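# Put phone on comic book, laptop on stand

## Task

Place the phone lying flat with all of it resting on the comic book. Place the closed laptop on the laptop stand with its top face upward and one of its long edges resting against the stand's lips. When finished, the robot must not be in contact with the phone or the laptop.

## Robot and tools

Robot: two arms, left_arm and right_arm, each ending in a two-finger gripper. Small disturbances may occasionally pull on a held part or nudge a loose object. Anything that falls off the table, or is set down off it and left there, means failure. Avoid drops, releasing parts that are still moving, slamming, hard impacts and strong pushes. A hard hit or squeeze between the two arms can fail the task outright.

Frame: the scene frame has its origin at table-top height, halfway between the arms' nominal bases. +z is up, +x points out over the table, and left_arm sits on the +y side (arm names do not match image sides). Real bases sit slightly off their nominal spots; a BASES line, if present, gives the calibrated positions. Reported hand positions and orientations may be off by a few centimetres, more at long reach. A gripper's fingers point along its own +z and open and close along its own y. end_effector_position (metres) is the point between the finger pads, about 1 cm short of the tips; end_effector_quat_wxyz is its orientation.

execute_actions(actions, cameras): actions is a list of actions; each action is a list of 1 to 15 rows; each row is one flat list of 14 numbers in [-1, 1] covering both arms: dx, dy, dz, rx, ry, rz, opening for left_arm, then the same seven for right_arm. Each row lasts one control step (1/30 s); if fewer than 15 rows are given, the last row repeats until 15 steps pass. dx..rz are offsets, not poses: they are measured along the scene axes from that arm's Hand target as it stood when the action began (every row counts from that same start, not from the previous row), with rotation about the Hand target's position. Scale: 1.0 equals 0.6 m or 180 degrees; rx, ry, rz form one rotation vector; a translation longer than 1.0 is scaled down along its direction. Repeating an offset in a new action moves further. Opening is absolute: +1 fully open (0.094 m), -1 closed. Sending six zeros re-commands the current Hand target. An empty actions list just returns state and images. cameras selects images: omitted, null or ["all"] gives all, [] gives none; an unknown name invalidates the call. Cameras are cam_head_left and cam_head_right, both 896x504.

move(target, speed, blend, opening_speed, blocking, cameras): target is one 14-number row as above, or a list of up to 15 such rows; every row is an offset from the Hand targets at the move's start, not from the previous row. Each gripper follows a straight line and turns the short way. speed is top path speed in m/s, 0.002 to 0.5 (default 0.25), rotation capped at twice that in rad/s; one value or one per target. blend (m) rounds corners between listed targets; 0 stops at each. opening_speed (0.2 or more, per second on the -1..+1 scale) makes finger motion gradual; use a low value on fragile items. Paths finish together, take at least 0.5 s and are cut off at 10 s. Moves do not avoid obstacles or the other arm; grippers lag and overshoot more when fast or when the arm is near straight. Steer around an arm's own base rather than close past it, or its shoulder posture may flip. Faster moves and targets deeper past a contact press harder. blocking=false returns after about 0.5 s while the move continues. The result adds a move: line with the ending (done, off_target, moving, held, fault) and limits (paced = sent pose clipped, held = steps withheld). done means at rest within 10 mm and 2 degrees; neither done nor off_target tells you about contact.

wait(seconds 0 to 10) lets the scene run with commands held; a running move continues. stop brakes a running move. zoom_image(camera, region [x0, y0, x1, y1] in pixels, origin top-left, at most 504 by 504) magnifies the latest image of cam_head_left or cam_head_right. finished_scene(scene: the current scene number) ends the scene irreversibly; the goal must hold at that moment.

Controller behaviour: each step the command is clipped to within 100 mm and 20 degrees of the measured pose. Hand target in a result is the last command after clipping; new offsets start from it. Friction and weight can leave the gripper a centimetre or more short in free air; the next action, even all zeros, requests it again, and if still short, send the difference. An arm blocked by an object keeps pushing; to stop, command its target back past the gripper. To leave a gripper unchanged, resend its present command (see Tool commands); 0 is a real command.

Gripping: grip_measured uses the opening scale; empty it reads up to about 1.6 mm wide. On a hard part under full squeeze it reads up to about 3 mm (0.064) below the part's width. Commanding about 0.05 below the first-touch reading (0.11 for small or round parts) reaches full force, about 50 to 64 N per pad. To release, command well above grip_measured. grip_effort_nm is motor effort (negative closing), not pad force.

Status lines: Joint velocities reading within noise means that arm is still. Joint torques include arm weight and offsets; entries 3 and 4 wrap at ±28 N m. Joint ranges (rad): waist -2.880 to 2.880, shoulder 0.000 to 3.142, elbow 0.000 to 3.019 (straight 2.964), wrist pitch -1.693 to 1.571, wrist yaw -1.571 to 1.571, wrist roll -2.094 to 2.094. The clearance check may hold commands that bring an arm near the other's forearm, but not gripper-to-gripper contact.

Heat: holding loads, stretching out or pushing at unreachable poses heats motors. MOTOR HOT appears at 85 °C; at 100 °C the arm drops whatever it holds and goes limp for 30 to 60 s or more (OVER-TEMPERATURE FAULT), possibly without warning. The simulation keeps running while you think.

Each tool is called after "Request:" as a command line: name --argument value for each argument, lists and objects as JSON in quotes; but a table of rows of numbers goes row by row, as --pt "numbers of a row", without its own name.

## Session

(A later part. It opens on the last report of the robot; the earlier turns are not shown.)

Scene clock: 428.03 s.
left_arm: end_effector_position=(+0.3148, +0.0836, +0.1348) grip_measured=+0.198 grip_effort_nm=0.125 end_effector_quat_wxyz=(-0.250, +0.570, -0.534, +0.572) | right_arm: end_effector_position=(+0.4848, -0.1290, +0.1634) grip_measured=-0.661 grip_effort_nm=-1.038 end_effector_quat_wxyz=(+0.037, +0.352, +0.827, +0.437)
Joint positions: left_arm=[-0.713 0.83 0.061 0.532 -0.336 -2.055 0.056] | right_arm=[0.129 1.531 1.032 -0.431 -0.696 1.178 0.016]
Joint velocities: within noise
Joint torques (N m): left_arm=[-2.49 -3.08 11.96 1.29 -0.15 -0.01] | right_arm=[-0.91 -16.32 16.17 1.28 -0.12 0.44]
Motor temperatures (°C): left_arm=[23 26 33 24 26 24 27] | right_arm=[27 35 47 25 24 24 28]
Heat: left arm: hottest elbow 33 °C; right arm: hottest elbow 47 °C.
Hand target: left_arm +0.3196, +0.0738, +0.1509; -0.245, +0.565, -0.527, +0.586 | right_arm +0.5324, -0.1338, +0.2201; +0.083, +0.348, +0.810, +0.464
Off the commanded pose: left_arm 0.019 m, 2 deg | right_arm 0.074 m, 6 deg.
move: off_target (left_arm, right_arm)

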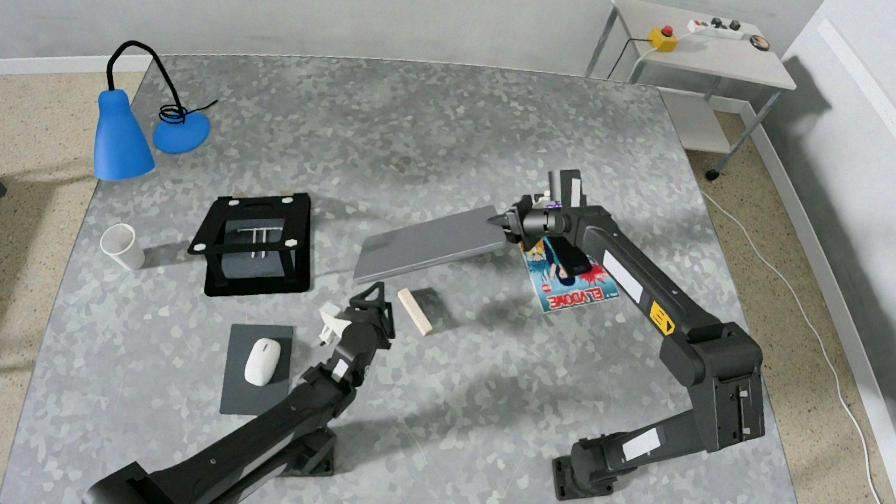

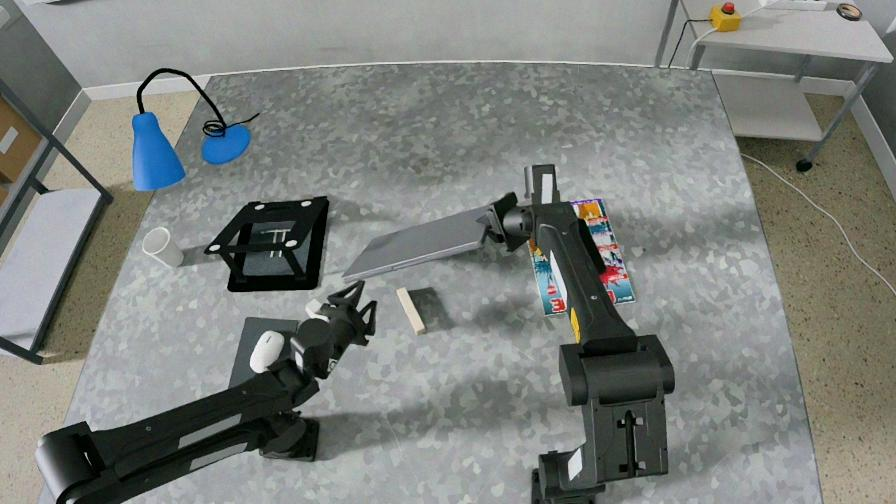

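Request:
move --target '[0.09,-0.03,-0.005,0,0,0,0.3,0,0,0,0,0,0,-1]' --speed 0.06

Request:
zoom_image --camera "cam_head_left" --region '[320, 200, 520, 350]'

Request:
zoom_image --camera "cam_head_right" --region '[320, 200, 520, 350]'

Scene clock: 432.50 s.
left_arm: end_effector_position=(+0.3446, +0.0681, +0.1122) grip_measured=+0.298 grip_effort_nm=0.129 end_effector_quat_wxyz=(-0.233, +0.578, -0.554, +0.552) | right_arm: end_effector_position=(+0.4863, -0.1292, +0.1635) grip_measured=-0.661 grip_effort_nm=-1.043 end_effector_quat_wxyz=(+0.036, +0.357, +0.825, +0.436)
Joint positions: left_arm=[-0.654 1.11 0.128 0.686 -0.25 -2.054 0.061] | right_arm=[0.129 1.534 1.035 -0.431 -0.693 1.191 0.016]
Joint velocities: within noise
Joint torques (N m): left_arm=[-0.15 -4.13 14.12 3.23 -0.06 0.19] | right_arm=[-0.85 -16.56 15.98 1.31 -0.2 0.31]
Motor temperatures (°C): left_arm=[23 26 33 24 26 24 27] | right_arm=[27 35 48 25 24 24 28]
Heat: left arm: hottest elbow 33 °C; right arm: hottest elbow 48 °C.
Hand target: left_arm +0.3737, +0.0558, +0.1481; -0.245, +0.565, -0.527, +0.586 | right_arm +0.5324, -0.1339, +0.2199; +0.083, +0.348, +0.810, +0.464
Off the commanded pose: left_arm 0.048 m, 5 deg | right_arm 0.073 m, 7 deg.
move: off_target (left_arm, right_arm)

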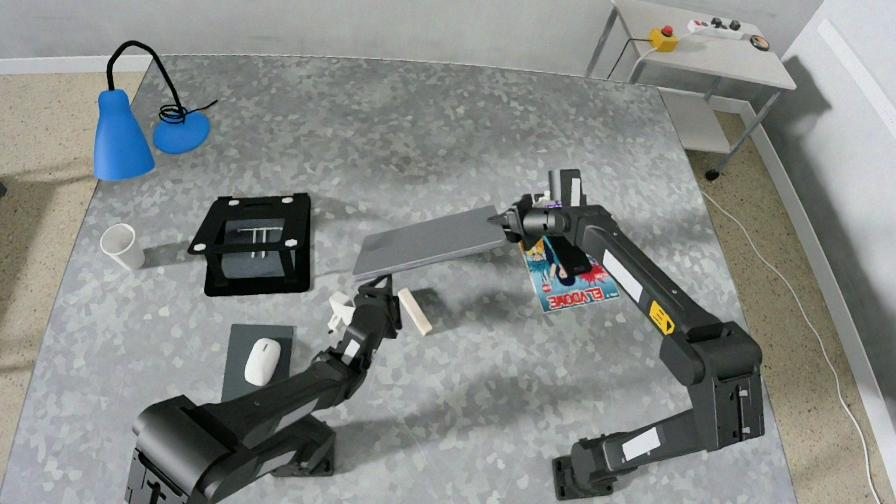

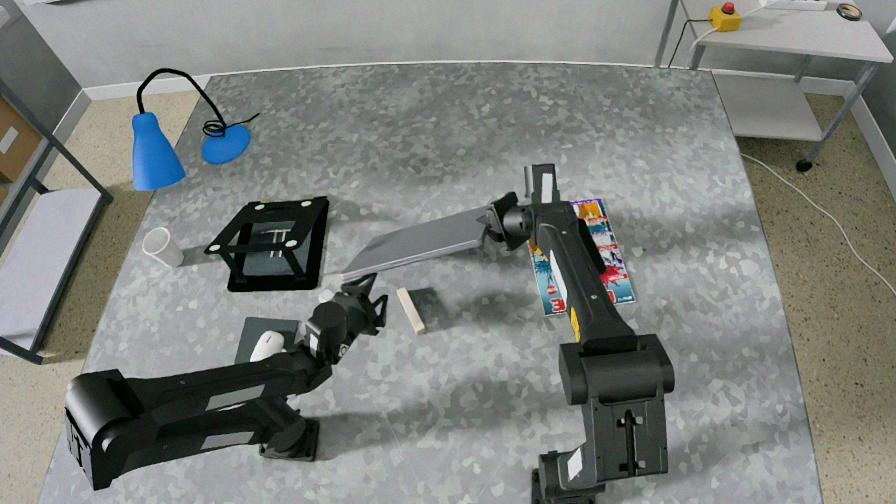

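Scaled by 2.520.

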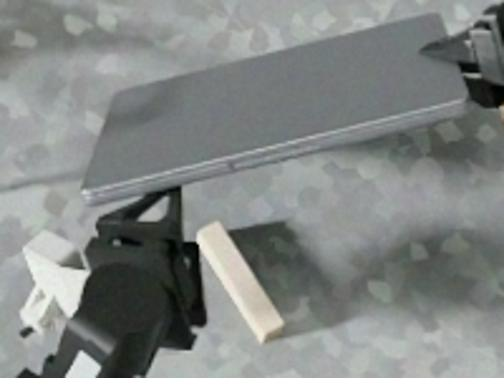

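Scaled by 2.520.

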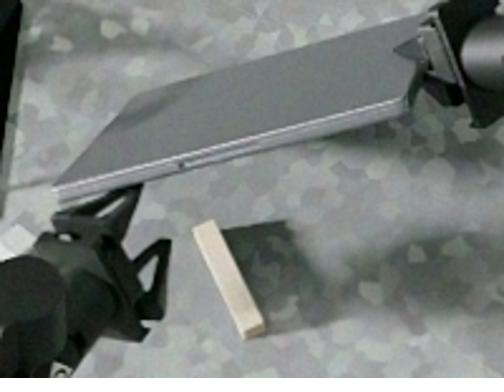

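Request:
move --pt "-0.08 0.025 -0.04 0 0 0 0.3 0 0 0 0 0 0 -1" --pt "-0.1 0.03 0.06 0 0 0 0.3 0 0 0 0 0 0 -1" --speed 0.08 --cameras '[]'

Request:
move --target '[0.095,-0.03,-0.0,0,0,0,0.3,0,0,0,0,0,0,-1]' --speed 0.06

Request:
zoom_image --camera "cam_head_left" --region '[320, 200, 520, 350]'

Request:
zoom_image --camera "cam_head_right" --region '[320, 200, 520, 350]'

Scene clock: 440.67 s.
left_arm: end_effector_position=(+0.3019, +0.0893, +0.1458) grip_measured=+0.298 grip_effort_nm=0.129 end_effector_quat_wxyz=(-0.250, +0.575, -0.544, +0.557) | right_arm: end_effector_position=(+0.4870, -0.1292, +0.1640) grip_measured=-0.662 grip_effort_nm=-1.038 end_effector_quat_wxyz=(+0.038, +0.353, +0.827, +0.436)
Joint positions: left_arm=[-0.736 0.609 0.078 0.256 -0.358 -2.061 0.061] | right_arm=[0.129 1.535 1.038 -0.432 -0.692 1.181 0.016]
Joint velocities: within noise
Joint torques (N m): left_arm=[-2.67 -2.26 17.1 1.48 -0.23 -0.05] | right_arm=[-0.85 -16.56 15.87 1.35 -0.25 0.4]
Motor temperatures (°C): left_arm=[23 26 34 24 26 24 27] | right_arm=[27 35 52 25 24 24 28]
Heat: left arm: hottest elbow 34 °C; right arm: hottest elbow 52 °C.
Hand target: left_arm +0.3137, +0.0739, +0.1839; -0.245, +0.565, -0.527, +0.586 | right_arm +0.5325, -0.1338, +0.2201; +0.084, +0.348, +0.810, +0.464
Off the commanded pose: left_arm 0.043 m, 4 deg | right_arm 0.072 m, 6 deg.
move: off_target (left_arm, right_arm)
No camera images: "cameras" was empty.

Scene clock: 442.47 s.
left_arm: end_effector_position=(+0.3471, +0.0659, +0.1489) grip_measured=+0.298 grip_effort_nm=0.125 end_effector_quat_wxyz=(-0.236, +0.576, -0.549, +0.558) | right_arm: end_effector_position=(+0.4870, -0.1291, +0.1641) grip_measured=-0.662 grip_effort_nm=-1.038 end_effector_quat_wxyz=(+0.038, +0.353, +0.827, +0.436)
Joint positions: left_arm=[-0.659 0.923 0.18 0.464 -0.259 -2.054 0.061] | right_arm=[0.129 1.535 1.038 -0.432 -0.693 1.18 0.016]
Joint velocities: within noise
Joint torques (N m): left_arm=[0.5 -3.66 15.62 2.58 0 0.15] | right_arm=[-0.85 -16.62 15.87 1.33 -0.23 0.42]
Motor temperatures (°C): left_arm=[23 26 35 24 26 24 27] | right_arm=[27 35 52 25 24 24 28]
Heat: left arm: hottest elbow 35 °C; right arm: hottest elbow 52 °C.
Hand target: left_arm +0.3707, +0.0558, +0.1840; -0.245, +0.565, -0.527, +0.586 | right_arm +0.5325, -0.1338, +0.2201; +0.083, +0.348, +0.810, +0.464
Off the commanded pose: left_arm 0.043 m, 4 deg | right_arm 0.072 m, 6 deg.
move: off_target (left_arm, right_arm)

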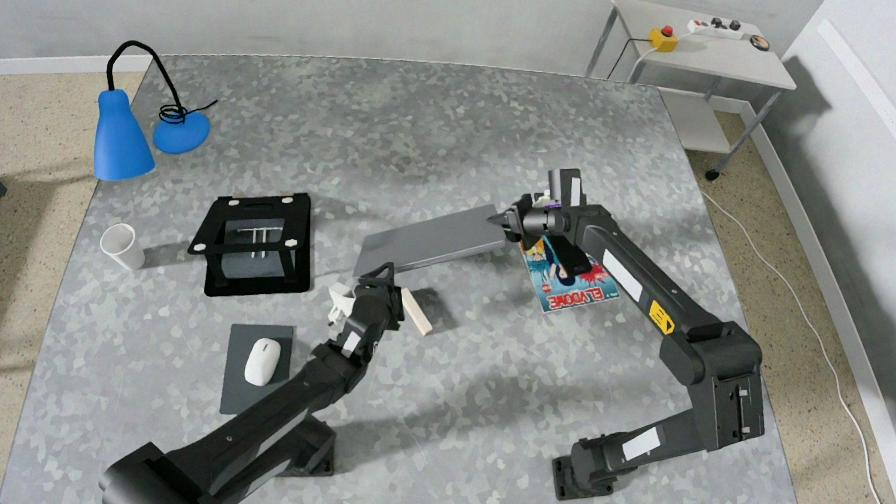

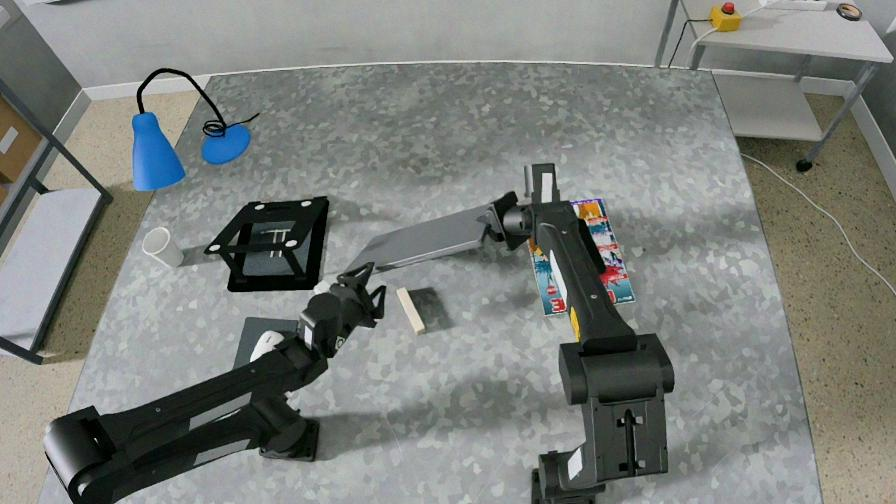

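Scaled by 2.520.

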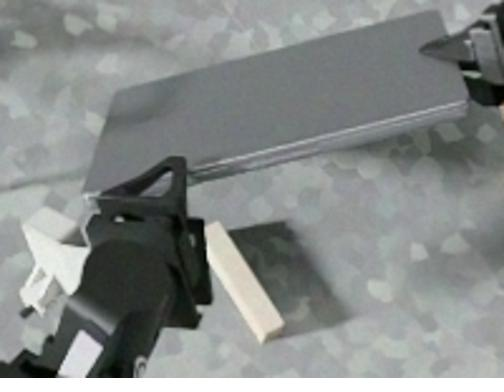

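Scaled by 2.520.

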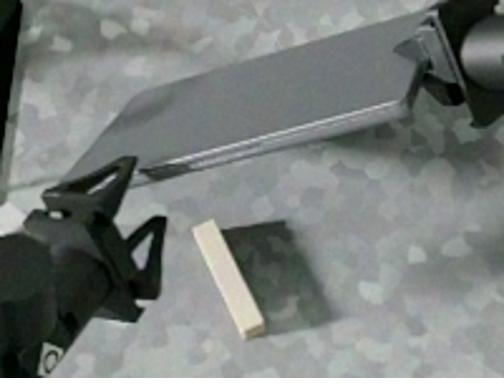

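Request:
move --target '[0.055,-0.018,-0.01,0,0,0,0.3,0,0,0,0,0,0,-1]' --speed 0.08

Request:
zoom_image --camera "cam_head_left" --region '[320, 200, 520, 350]'

Request:
zoom_image --camera "cam_head_right" --region '[320, 200, 520, 350]'

Scene clock: 446.03 s.
left_arm: end_effector_position=(+0.3799, +0.0538, +0.1471) grip_measured=+0.298 grip_effort_nm=0.129 end_effector_quat_wxyz=(-0.235, +0.576, -0.547, +0.560) | right_arm: end_effector_position=(+0.4870, -0.1291, +0.1641) grip_measured=-0.662 grip_effort_nm=-1.038 end_effector_quat_wxyz=(+0.038, +0.353, +0.827, +0.436)
Joint positions: left_arm=[-0.618 1.097 0.25 0.575 -0.22 -2.046 0.061] | right_arm=[0.129 1.535 1.038 -0.432 -0.693 1.18 0.016]
Joint velocities: within noise
Joint torques (N m): left_arm=[-0.09 -4.72 14.17 2.73 0.03 0.16] | right_arm=[-0.91 -16.5 15.87 1.32 -0.23 0.41]
Motor temperatures (°C): left_arm=[23 26 35 24 26 24 27] | right_arm=[27 35 53 25 24 24 28]
Heat: left arm: hottest elbow 35 °C; right arm: hottest elbow 53 °C.
Hand target: left_arm +0.4037, +0.0451, +0.1779; -0.245, +0.565, -0.527, +0.586 | right_arm +0.5325, -0.1338, +0.2201; +0.083, +0.348, +0.810, +0.464
Off the commanded pose: left_arm 0.040 m, 4 deg | right_arm 0.072 m, 6 deg.
move: off_target (left_arm, right_arm)

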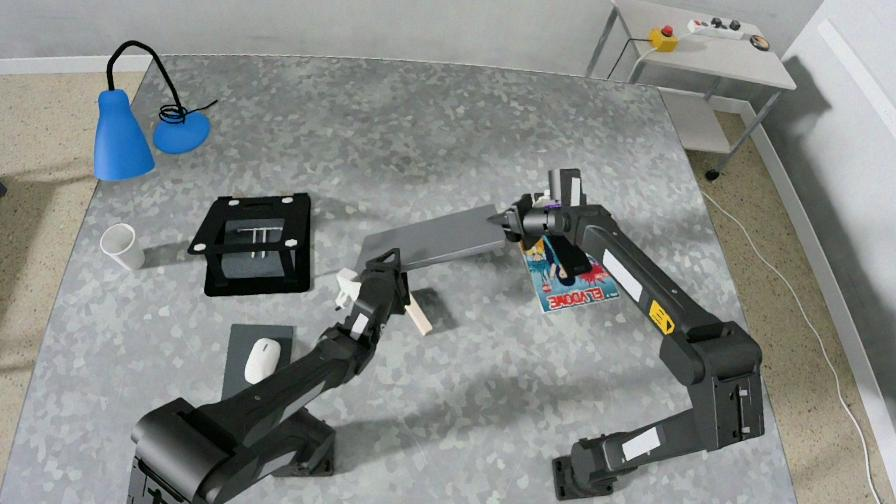

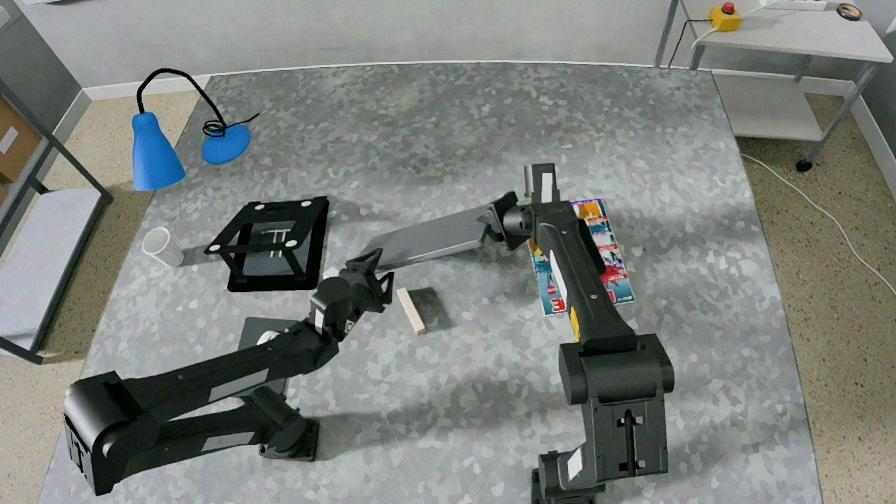

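Scaled by 2.520.

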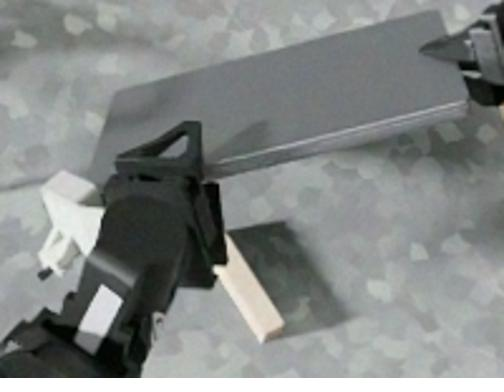

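Scaled by 2.520.

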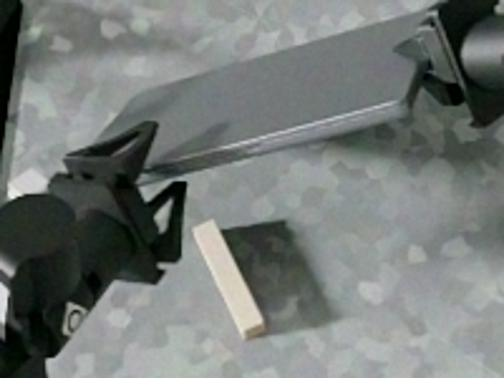

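Request:
move --target '[0.045,-0.015,-0.01,0,0,0,0.3,0,0,0,0,0,0,-1]' --speed 0.08 --cameras '[]'

Request:
move --target '[0,0,0,0,0,0,-0.95,0,0,0,0,0,0,-1]' --opening_speed 0.6

Request:
zoom_image --camera "cam_head_left" --region '[320, 180, 520, 330]'

Request:
zoom_image --camera "cam_head_right" --region '[320, 180, 520, 330]'

Scene clock: 450.57 s.
left_arm: end_effector_position=(+0.4014, +0.0506, +0.1371) grip_measured=+0.298 grip_effort_nm=0.134 end_effector_quat_wxyz=(-0.238, +0.581, -0.548, +0.553) | right_arm: end_effector_position=(+0.4931, -0.1354, +0.1665) grip_measured=-0.662 grip_effort_nm=-1.038 end_effector_quat_wxyz=(+0.047, +0.357, +0.825, +0.434)
Joint positions: left_arm=[-0.588 1.209 0.291 0.632 -0.202 -2.039 0.061] | right_arm=[0.119 1.537 1.048 -0.432 -0.682 1.18 0.016]
Joint velocities: within noise
Joint torques (N m): left_arm=[-0.79 -5.95 15.3 2.93 0.28 0.14] | right_arm=[-0.15 -16.5 15.39 1.31 -0.59 0.41]
Motor temperatures (°C): left_arm=[23 26 35 24 26 24 27] | right_arm=[27 36 53 25 24 24 28]
Heat: left arm: hottest elbow 35 °C; right arm: hottest elbow 53 °C.
Hand target: left_arm +0.4306, +0.0360, +0.1719; -0.245, +0.565, -0.527, +0.586 | right_arm +0.5324, -0.1339, +0.2200; +0.083, +0.348, +0.810, +0.464
Off the commanded pose: left_arm 0.048 m, 5 deg | right_arm 0.066 m, 6 deg.
move: off_target (left_arm, right_arm)
No camera images: "cameras" was empty.

Scene clock: 453.13 s.
left_arm: end_effector_position=(+0.4014, +0.0476, +0.1310) grip_measured=-0.597 grip_effort_nm=-0.989 end_effector_quat_wxyz=(-0.211, +0.599, -0.535, +0.557) | right_arm: end_effector_position=(+0.4973, -0.1353, +0.1699) grip_measured=-0.661 grip_effort_nm=-1.043 end_effector_quat_wxyz=(+0.063, +0.334, +0.833, +0.436)
Joint positions: left_arm=[-0.586 1.228 0.293 0.636 -0.182 -2.105 0.019] | right_arm=[0.118 1.539 1.055 -0.423 -0.682 1.131 0.016]
Joint velocities: within noise
Joint torques (N m): left_arm=[-0.97 -8.12 14.82 2.45 -0.64 0.77] | right_arm=[-0.03 -16.62 15.06 1.09 -0.65 0.85]
Motor temperatures (°C): left_arm=[23 26 35 24 26 24 27] | right_arm=[27 36 54 25 24 24 28]
Heat: left arm: hottest elbow 35 °C; right arm: hottest elbow 54 °C.
Hand target: left_arm +0.4307, +0.0360, +0.1720; -0.245, +0.565, -0.527, +0.586 | right_arm +0.5324, -0.1339, +0.2200; +0.083, +0.348, +0.810, +0.464
Off the commanded pose: left_arm 0.052 m, 6 deg | right_arm 0.061 m, 5 deg.
move: off_target (left_arm, right_arm)

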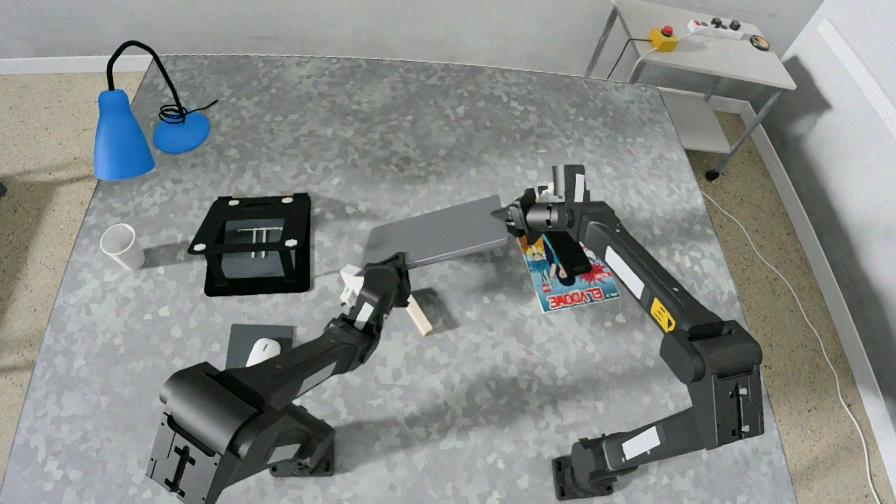

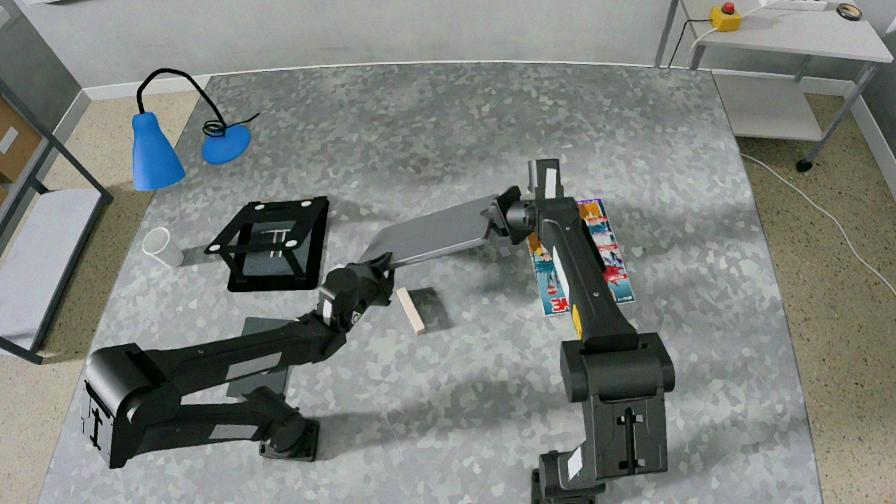

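Scaled by 2.520.

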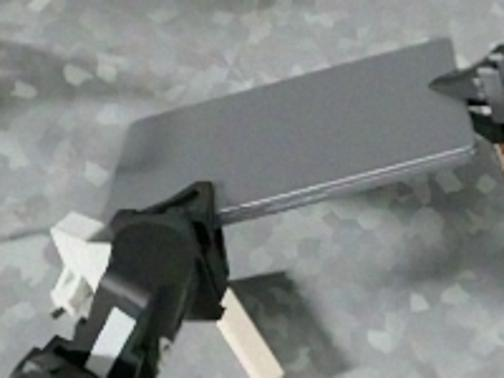

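Scaled by 2.520.

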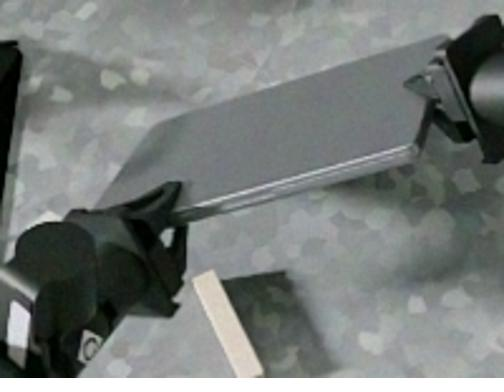

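Request:
move --target '[0,0,0.2,0.12,0,0,-0.95,0,0,0.09,0.12,0,0,-1]' --speed 0.1

Request:
zoom_image --camera "cam_head_left" --region '[320, 150, 560, 330]'

Scene clock: 464.23 s.
left_arm: end_effector_position=(+0.4178, +0.0535, +0.2378) grip_measured=-0.608 grip_effort_nm=-1.009 end_effector_quat_wxyz=(+0.308, -0.566, +0.611, -0.461) | right_arm: end_effector_position=(+0.5188, -0.1299, +0.2232) grip_measured=-0.661 grip_effort_nm=-1.038 end_effector_quat_wxyz=(+0.011, +0.335, +0.746, +0.575)
Joint positions: left_arm=[-0.606 0.95 0.564 -0.032 -0.315 -1.866 0.018] | right_arm=[0.065 1.56 1.055 -0.128 -0.962 1.432 0.016]
Joint velocities: within noise
Joint torques (N m): left_arm=[-2.55 -7.65 19.06 1.52 -0.63 1.37] | right_arm=[-0.15 -20.01 11.21 2.69 -0.65 1.48]
Motor temperatures (°C): left_arm=[23 26 37 24 27 24 28] | right_arm=[27 36 52 25 25 24 28]
Heat: left arm: hottest elbow 37 °C; right arm: hottest elbow 52 °C.
Hand target: left_arm +0.4307, +0.0361, +0.2919; -0.347, +0.509, -0.627, +0.477 | right_arm +0.5324, -0.1338, +0.2741; +0.017, +0.357, +0.709, +0.608
Off the commanded pose: left_arm 0.058 m, 8 deg | right_arm 0.053 m, 6 deg.
move: off_target (left_arm, right_arm)

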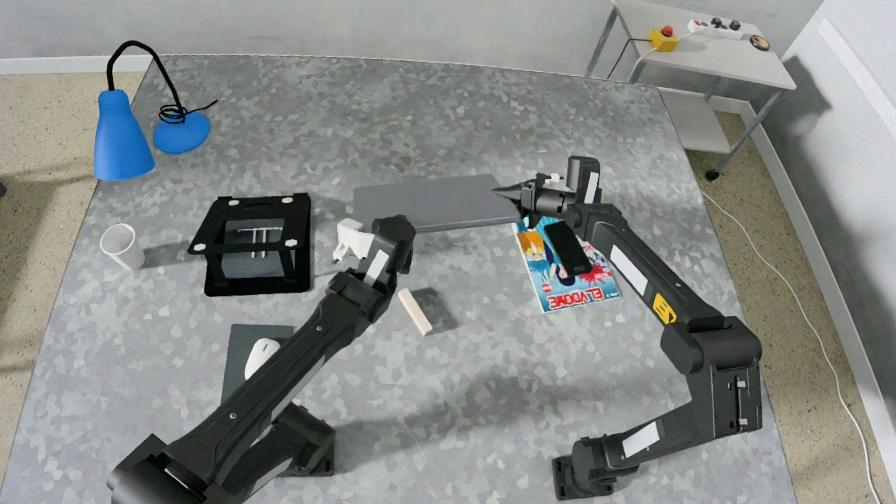

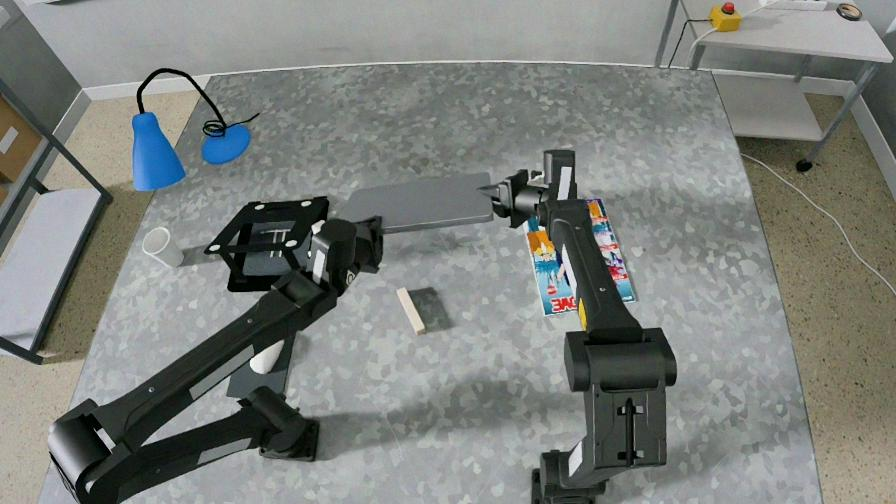

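Scaled by 2.100.

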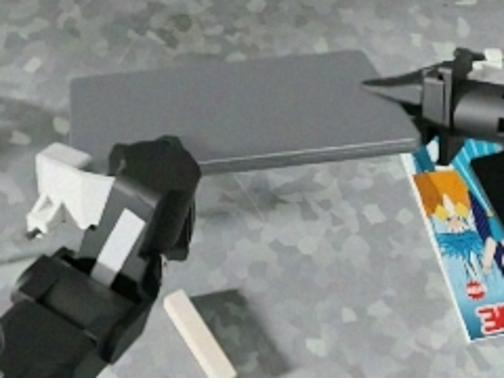

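Request:
move --target '[-0.06,0.59,0.02,0,0,0,-0.95,-0.06,0.59,0.02,0,0,0,-1]' --speed 0.12

Request:
zoom_image --camera "cam_head_left" --region '[140, 120, 440, 345]'

Request:
zoom_image --camera "cam_head_right" --region '[140, 120, 440, 345]'

Scene clock: 474.00 s.
left_arm: end_effector_position=(+0.3684, +0.3748, +0.2144) grip_measured=-0.634 grip_effort_nm=-1.009 end_effector_quat_wxyz=(-0.268, +0.590, -0.603, +0.465) | right_arm: end_effector_position=(+0.4576, +0.1889, +0.2062) grip_measured=-0.662 grip_effort_nm=-1.038 end_effector_quat_wxyz=(+0.007, +0.351, +0.757, +0.551)
Joint positions: left_arm=[0.721 0.912 0.552 -0.373 0.883 -1.214 0.017] | right_arm=[0.701 1.731 1.216 0.078 -0.382 1.818 0.016]
Joint velocities: within noise
Joint torques (N m): left_arm=[-1.08 -9.35 23.1 2.03 2.22 0.53] | right_arm=[0.5 -20.07 18.09 2.22 0.6 0.94]
Motor temperatures (°C): left_arm=[23 26 37 24 28 25 28] | right_arm=[27 36 52 25 25 25 28]
Heat: left arm: hottest elbow 37 °C; right arm: hottest elbow 52 °C.
Hand target: left_arm +0.3948, +0.3901, +0.3039; -0.347, +0.509, -0.627, +0.477 | right_arm +0.4965, +0.2201, +0.2860; +0.017, +0.358, +0.709, +0.608
Off the commanded pose: left_arm 0.095 m, 13 deg | right_arm 0.094 m, 9 deg.
move: off_target (left_arm, right_arm); limits=paced

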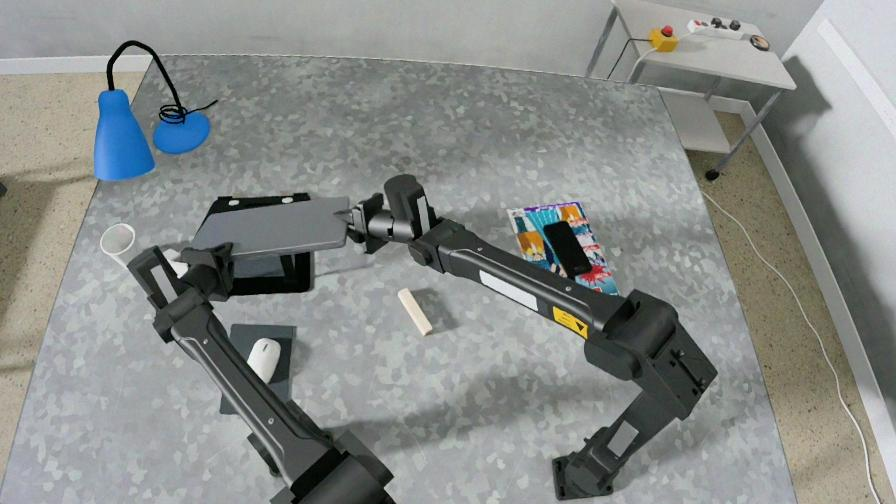

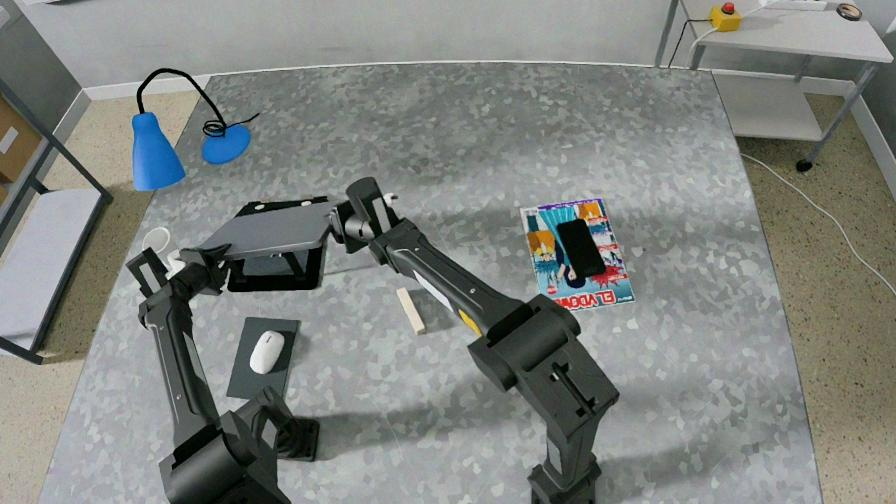

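Scaled by 1.680.

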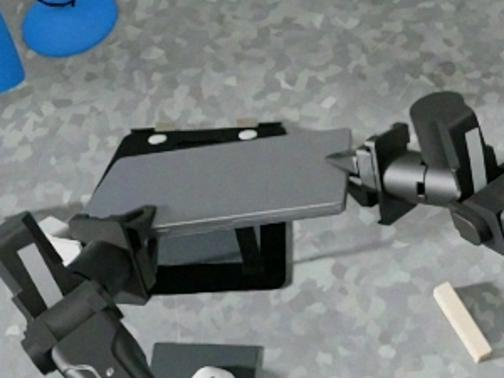

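Scaled by 1.680.

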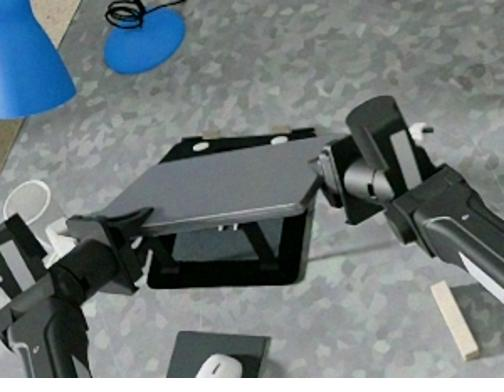

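Request:
move --target '[0.14,0.05,0.03,0,0,0,-0.95,0.14,0.06,0.03,0,0,0,-1]' --speed 0.08

Request:
zoom_image --camera "cam_head_left" --region '[140, 120, 440, 345]'

Request:
zoom_image --camera "cam_head_right" --region '[140, 120, 440, 345]'

Scene clock: 491.13 s.
left_arm: end_effector_position=(+0.4340, +0.4180, +0.2141) grip_measured=-0.636 grip_effort_nm=-1.004 end_effector_quat_wxyz=(-0.276, +0.597, -0.599, +0.458) | right_arm: end_effector_position=(+0.5248, +0.2349, +0.2056) grip_measured=-0.662 grip_effort_nm=-1.038 end_effector_quat_wxyz=(+0.002, +0.346, +0.759, +0.552)
Joint positions: left_arm=[0.673 1.155 0.694 -0.222 0.824 -1.275 0.017] | right_arm=[0.683 1.923 1.496 -0.013 -0.412 1.808 0.016]
Joint velocities: within noise
Joint torques (N m): left_arm=[-4.07 -13.33 22.37 2.25 1.89 0.41] | right_arm=[-0.85 -24.12 18.55 1.89 0.46 0.91]
Motor temperatures (°C): left_arm=[23 26 42 24 32 24 28] | right_arm=[27 37 60 25 25 25 28]
Heat: left arm: hottest elbow 42 °C; right arm: hottest elbow 60 °C.
Hand target: left_arm +0.4717, +0.4197, +0.3053; -0.347, +0.509, -0.627, +0.477 | right_arm +0.5724, +0.2531, +0.2900; +0.017, +0.357, +0.709, +0.608
Off the commanded pose: left_arm 0.117 m, 14 deg; position clipped | right_arm 0.115 m, 9 deg; position clipped.
move: off_target (left_arm, right_arm); limits=paced

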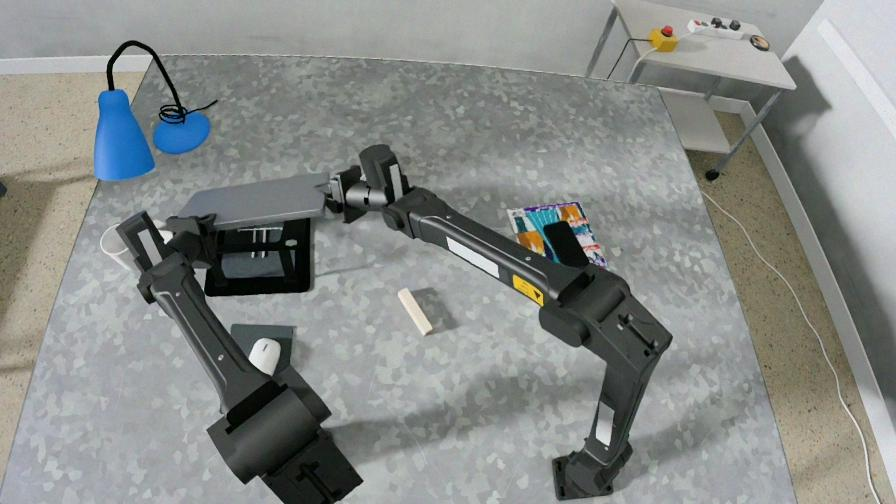

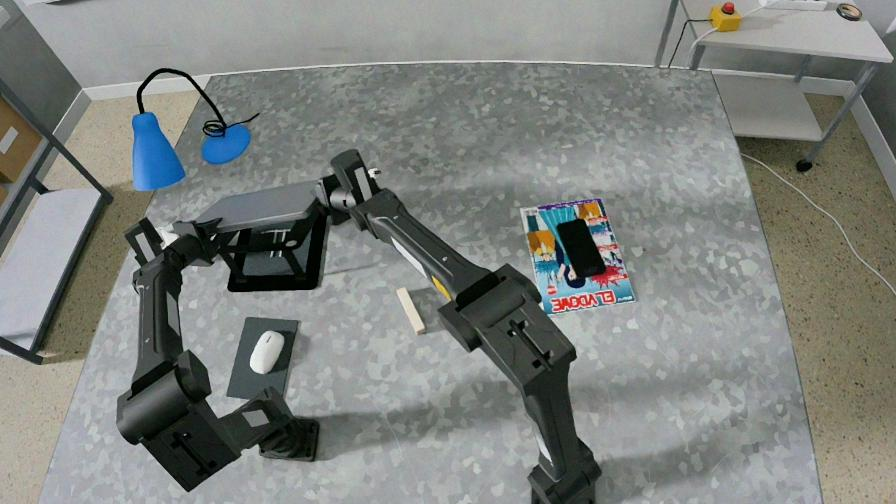

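Scaled by 1.680.

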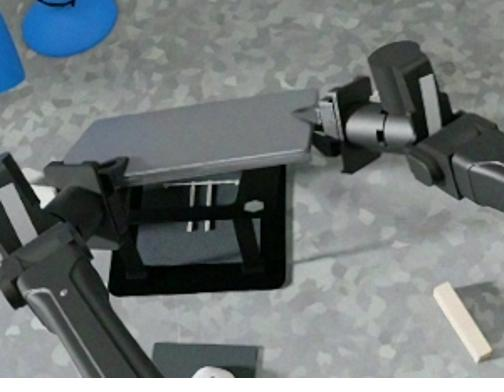

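Scaled by 1.680.

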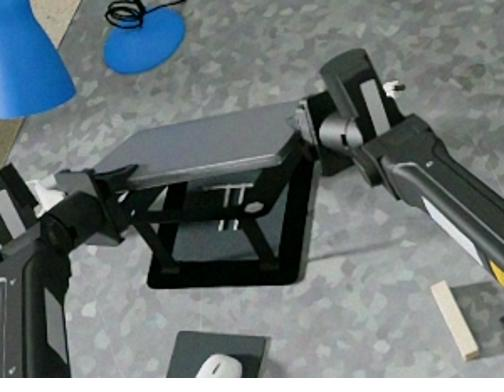

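Request:
move --target '[0.09,0.025,0.01,0.04,0,0,-0.95,0.09,0.025,-0.055,0.04,0,0,-1]' --speed 0.1

Request:
zoom_image --camera "cam_head_left" --region '[140, 120, 380, 300]'

Request:
zoom_image --camera "cam_head_right" --region '[140, 120, 380, 300]'

Scene clock: 502.33 s.
left_arm: end_effector_position=(+0.4608, +0.4276, +0.1790) grip_measured=-0.636 grip_effort_nm=-1.009 end_effector_quat_wxyz=(+0.295, -0.583, +0.633, -0.415) | right_arm: end_effector_position=(+0.5505, +0.2481, +0.1458) grip_measured=-0.662 grip_effort_nm=-1.043 end_effector_quat_wxyz=(-0.027, +0.352, +0.727, +0.589)
Joint positions: left_arm=[0.626 1.273 0.713 -0.142 0.73 -1.184 0.017] | right_arm=[0.664 2.076 1.508 0.221 -0.471 1.905 0.016]
Joint velocities: within noise
Joint torques (N m): left_arm=[-3.31 -14.15 20.49 3.49 2.09 0.49] | right_arm=[-1.14 -25.64 17.1 3.18 0.82 0.92]
Motor temperatures (°C): left_arm=[23 26 44 24 33 24 29] | right_arm=[27 39 65 25 24 25 28]
Heat: left arm: hottest elbow 44 °C; right arm: hottest elbow 65 °C.
Hand target: left_arm +0.5048, +0.4324, +0.2686; -0.378, +0.486, -0.656, +0.437 | right_arm +0.6063, +0.2627, +0.2275; -0.006, +0.358, +0.669, +0.651
Off the commanded pose: left_arm 0.148 m, 15 deg; position clipped | right_arm 0.136 m, 10 deg; position clipped.
move: off_target (left_arm, right_arm); limits=paced

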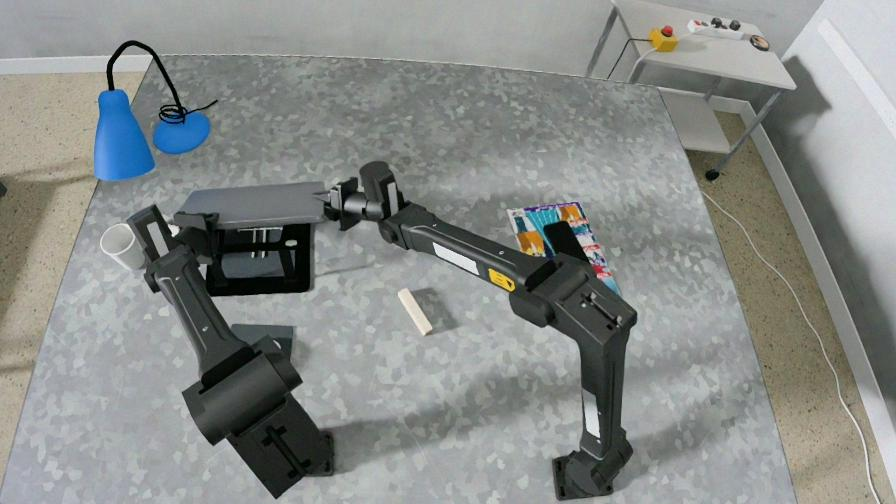

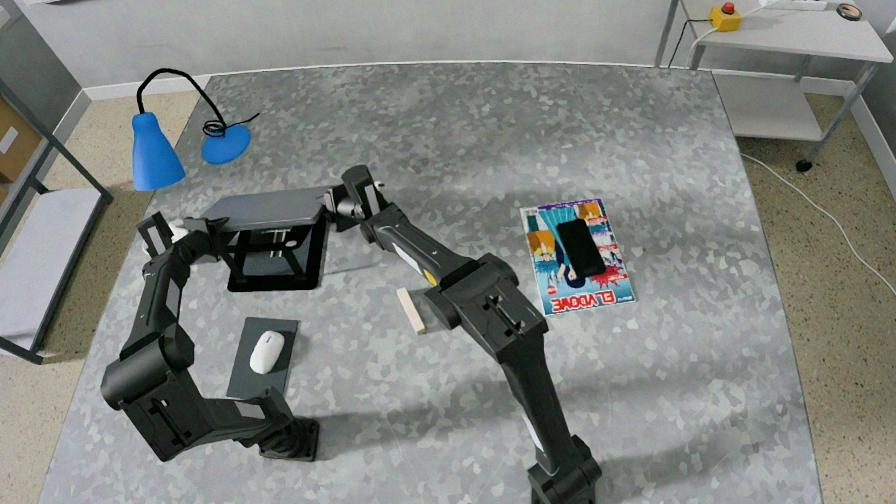

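Scaled by 2.100.

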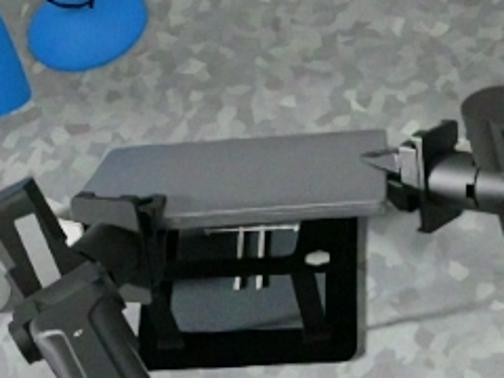

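Scaled by 2.100.

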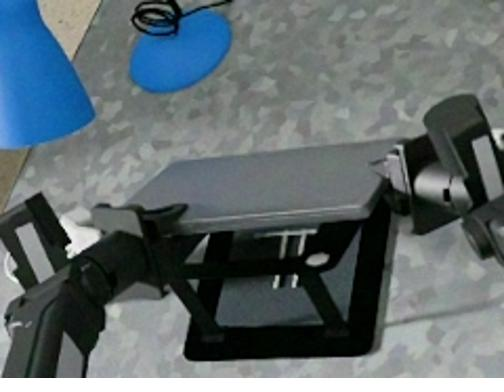

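Request:
move --target '[0.01,0,-0.06,0,0,0,-0.95,0.01,0,-0.085,0,0,0,-1]' --speed 0.06

Request:
zoom_image --camera "cam_head_left" --region '[140, 120, 380, 300]'

Request:
zoom_image --camera "cam_head_right" --region '[140, 120, 380, 300]'

Scene clock: 512.47 s.
left_arm: end_effector_position=(+0.4766, +0.4331, +0.1561) grip_measured=-0.637 grip_effort_nm=-1.009 end_effector_quat_wxyz=(+0.304, -0.571, +0.641, -0.413) | right_arm: end_effector_position=(+0.5607, +0.2530, +0.1144) grip_measured=-0.662 grip_effort_nm=-1.038 end_effector_quat_wxyz=(-0.024, +0.355, +0.715, +0.602)
Joint positions: left_arm=[0.613 1.361 0.713 -0.037 0.723 -1.168 0.017] | right_arm=[0.663 2.15 1.518 0.32 -0.463 1.929 0.016]
Joint velocities: within noise
Joint torques (N m): left_arm=[-3.55 -16.09 16.38 3.96 2.06 0.37] | right_arm=[-1.44 -25.29 15.79 2.82 0.53 0.7]
Motor temperatures (°C): left_arm=[23 26 47 24 34 24 29] | right_arm=[27 41 66 25 25 25 29]
Heat: left arm: hottest elbow 47 °C; right arm: hottest elbow 66 °C.
Hand target: left_arm +0.5108, +0.4324, +0.2325; +0.378, -0.486, +0.656, -0.437 | right_arm +0.6124, +0.2627, +0.1764; -0.006, +0.358, +0.669, +0.651
Off the commanded pose: left_arm 0.084 m, 13 deg | right_arm 0.081 m, 8 deg.
move: off_target (left_arm, right_arm)

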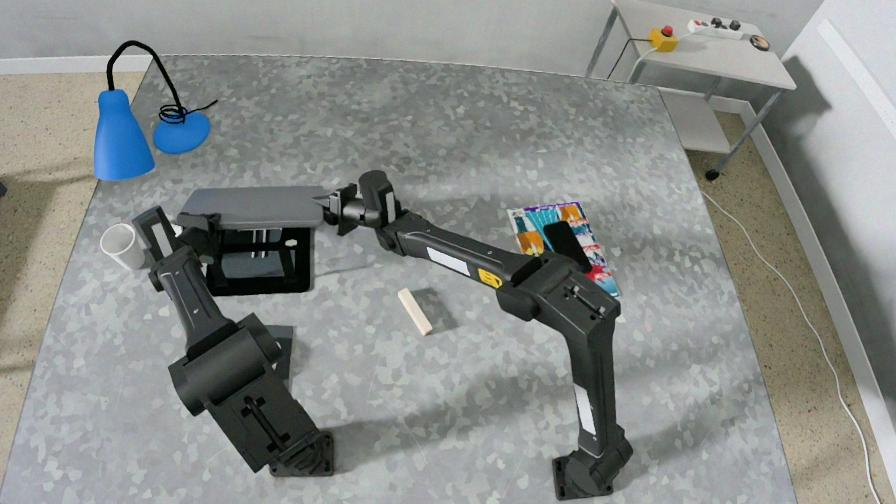

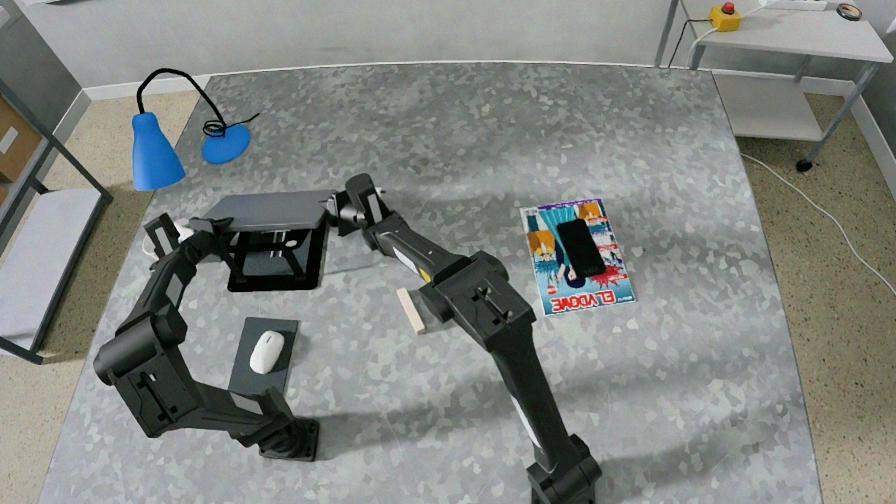

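Scaled by 2.100.

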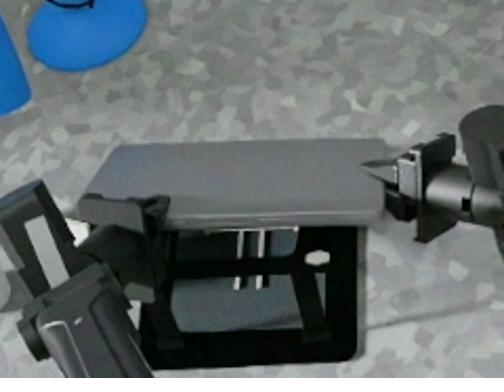

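Scaled by 2.100.

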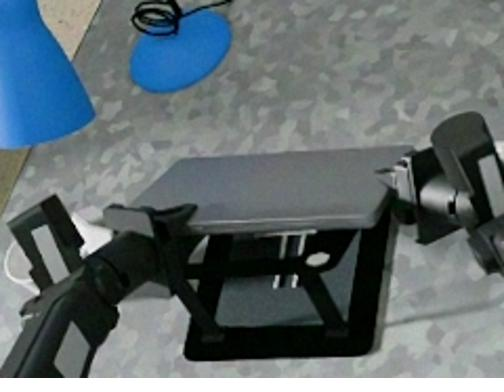

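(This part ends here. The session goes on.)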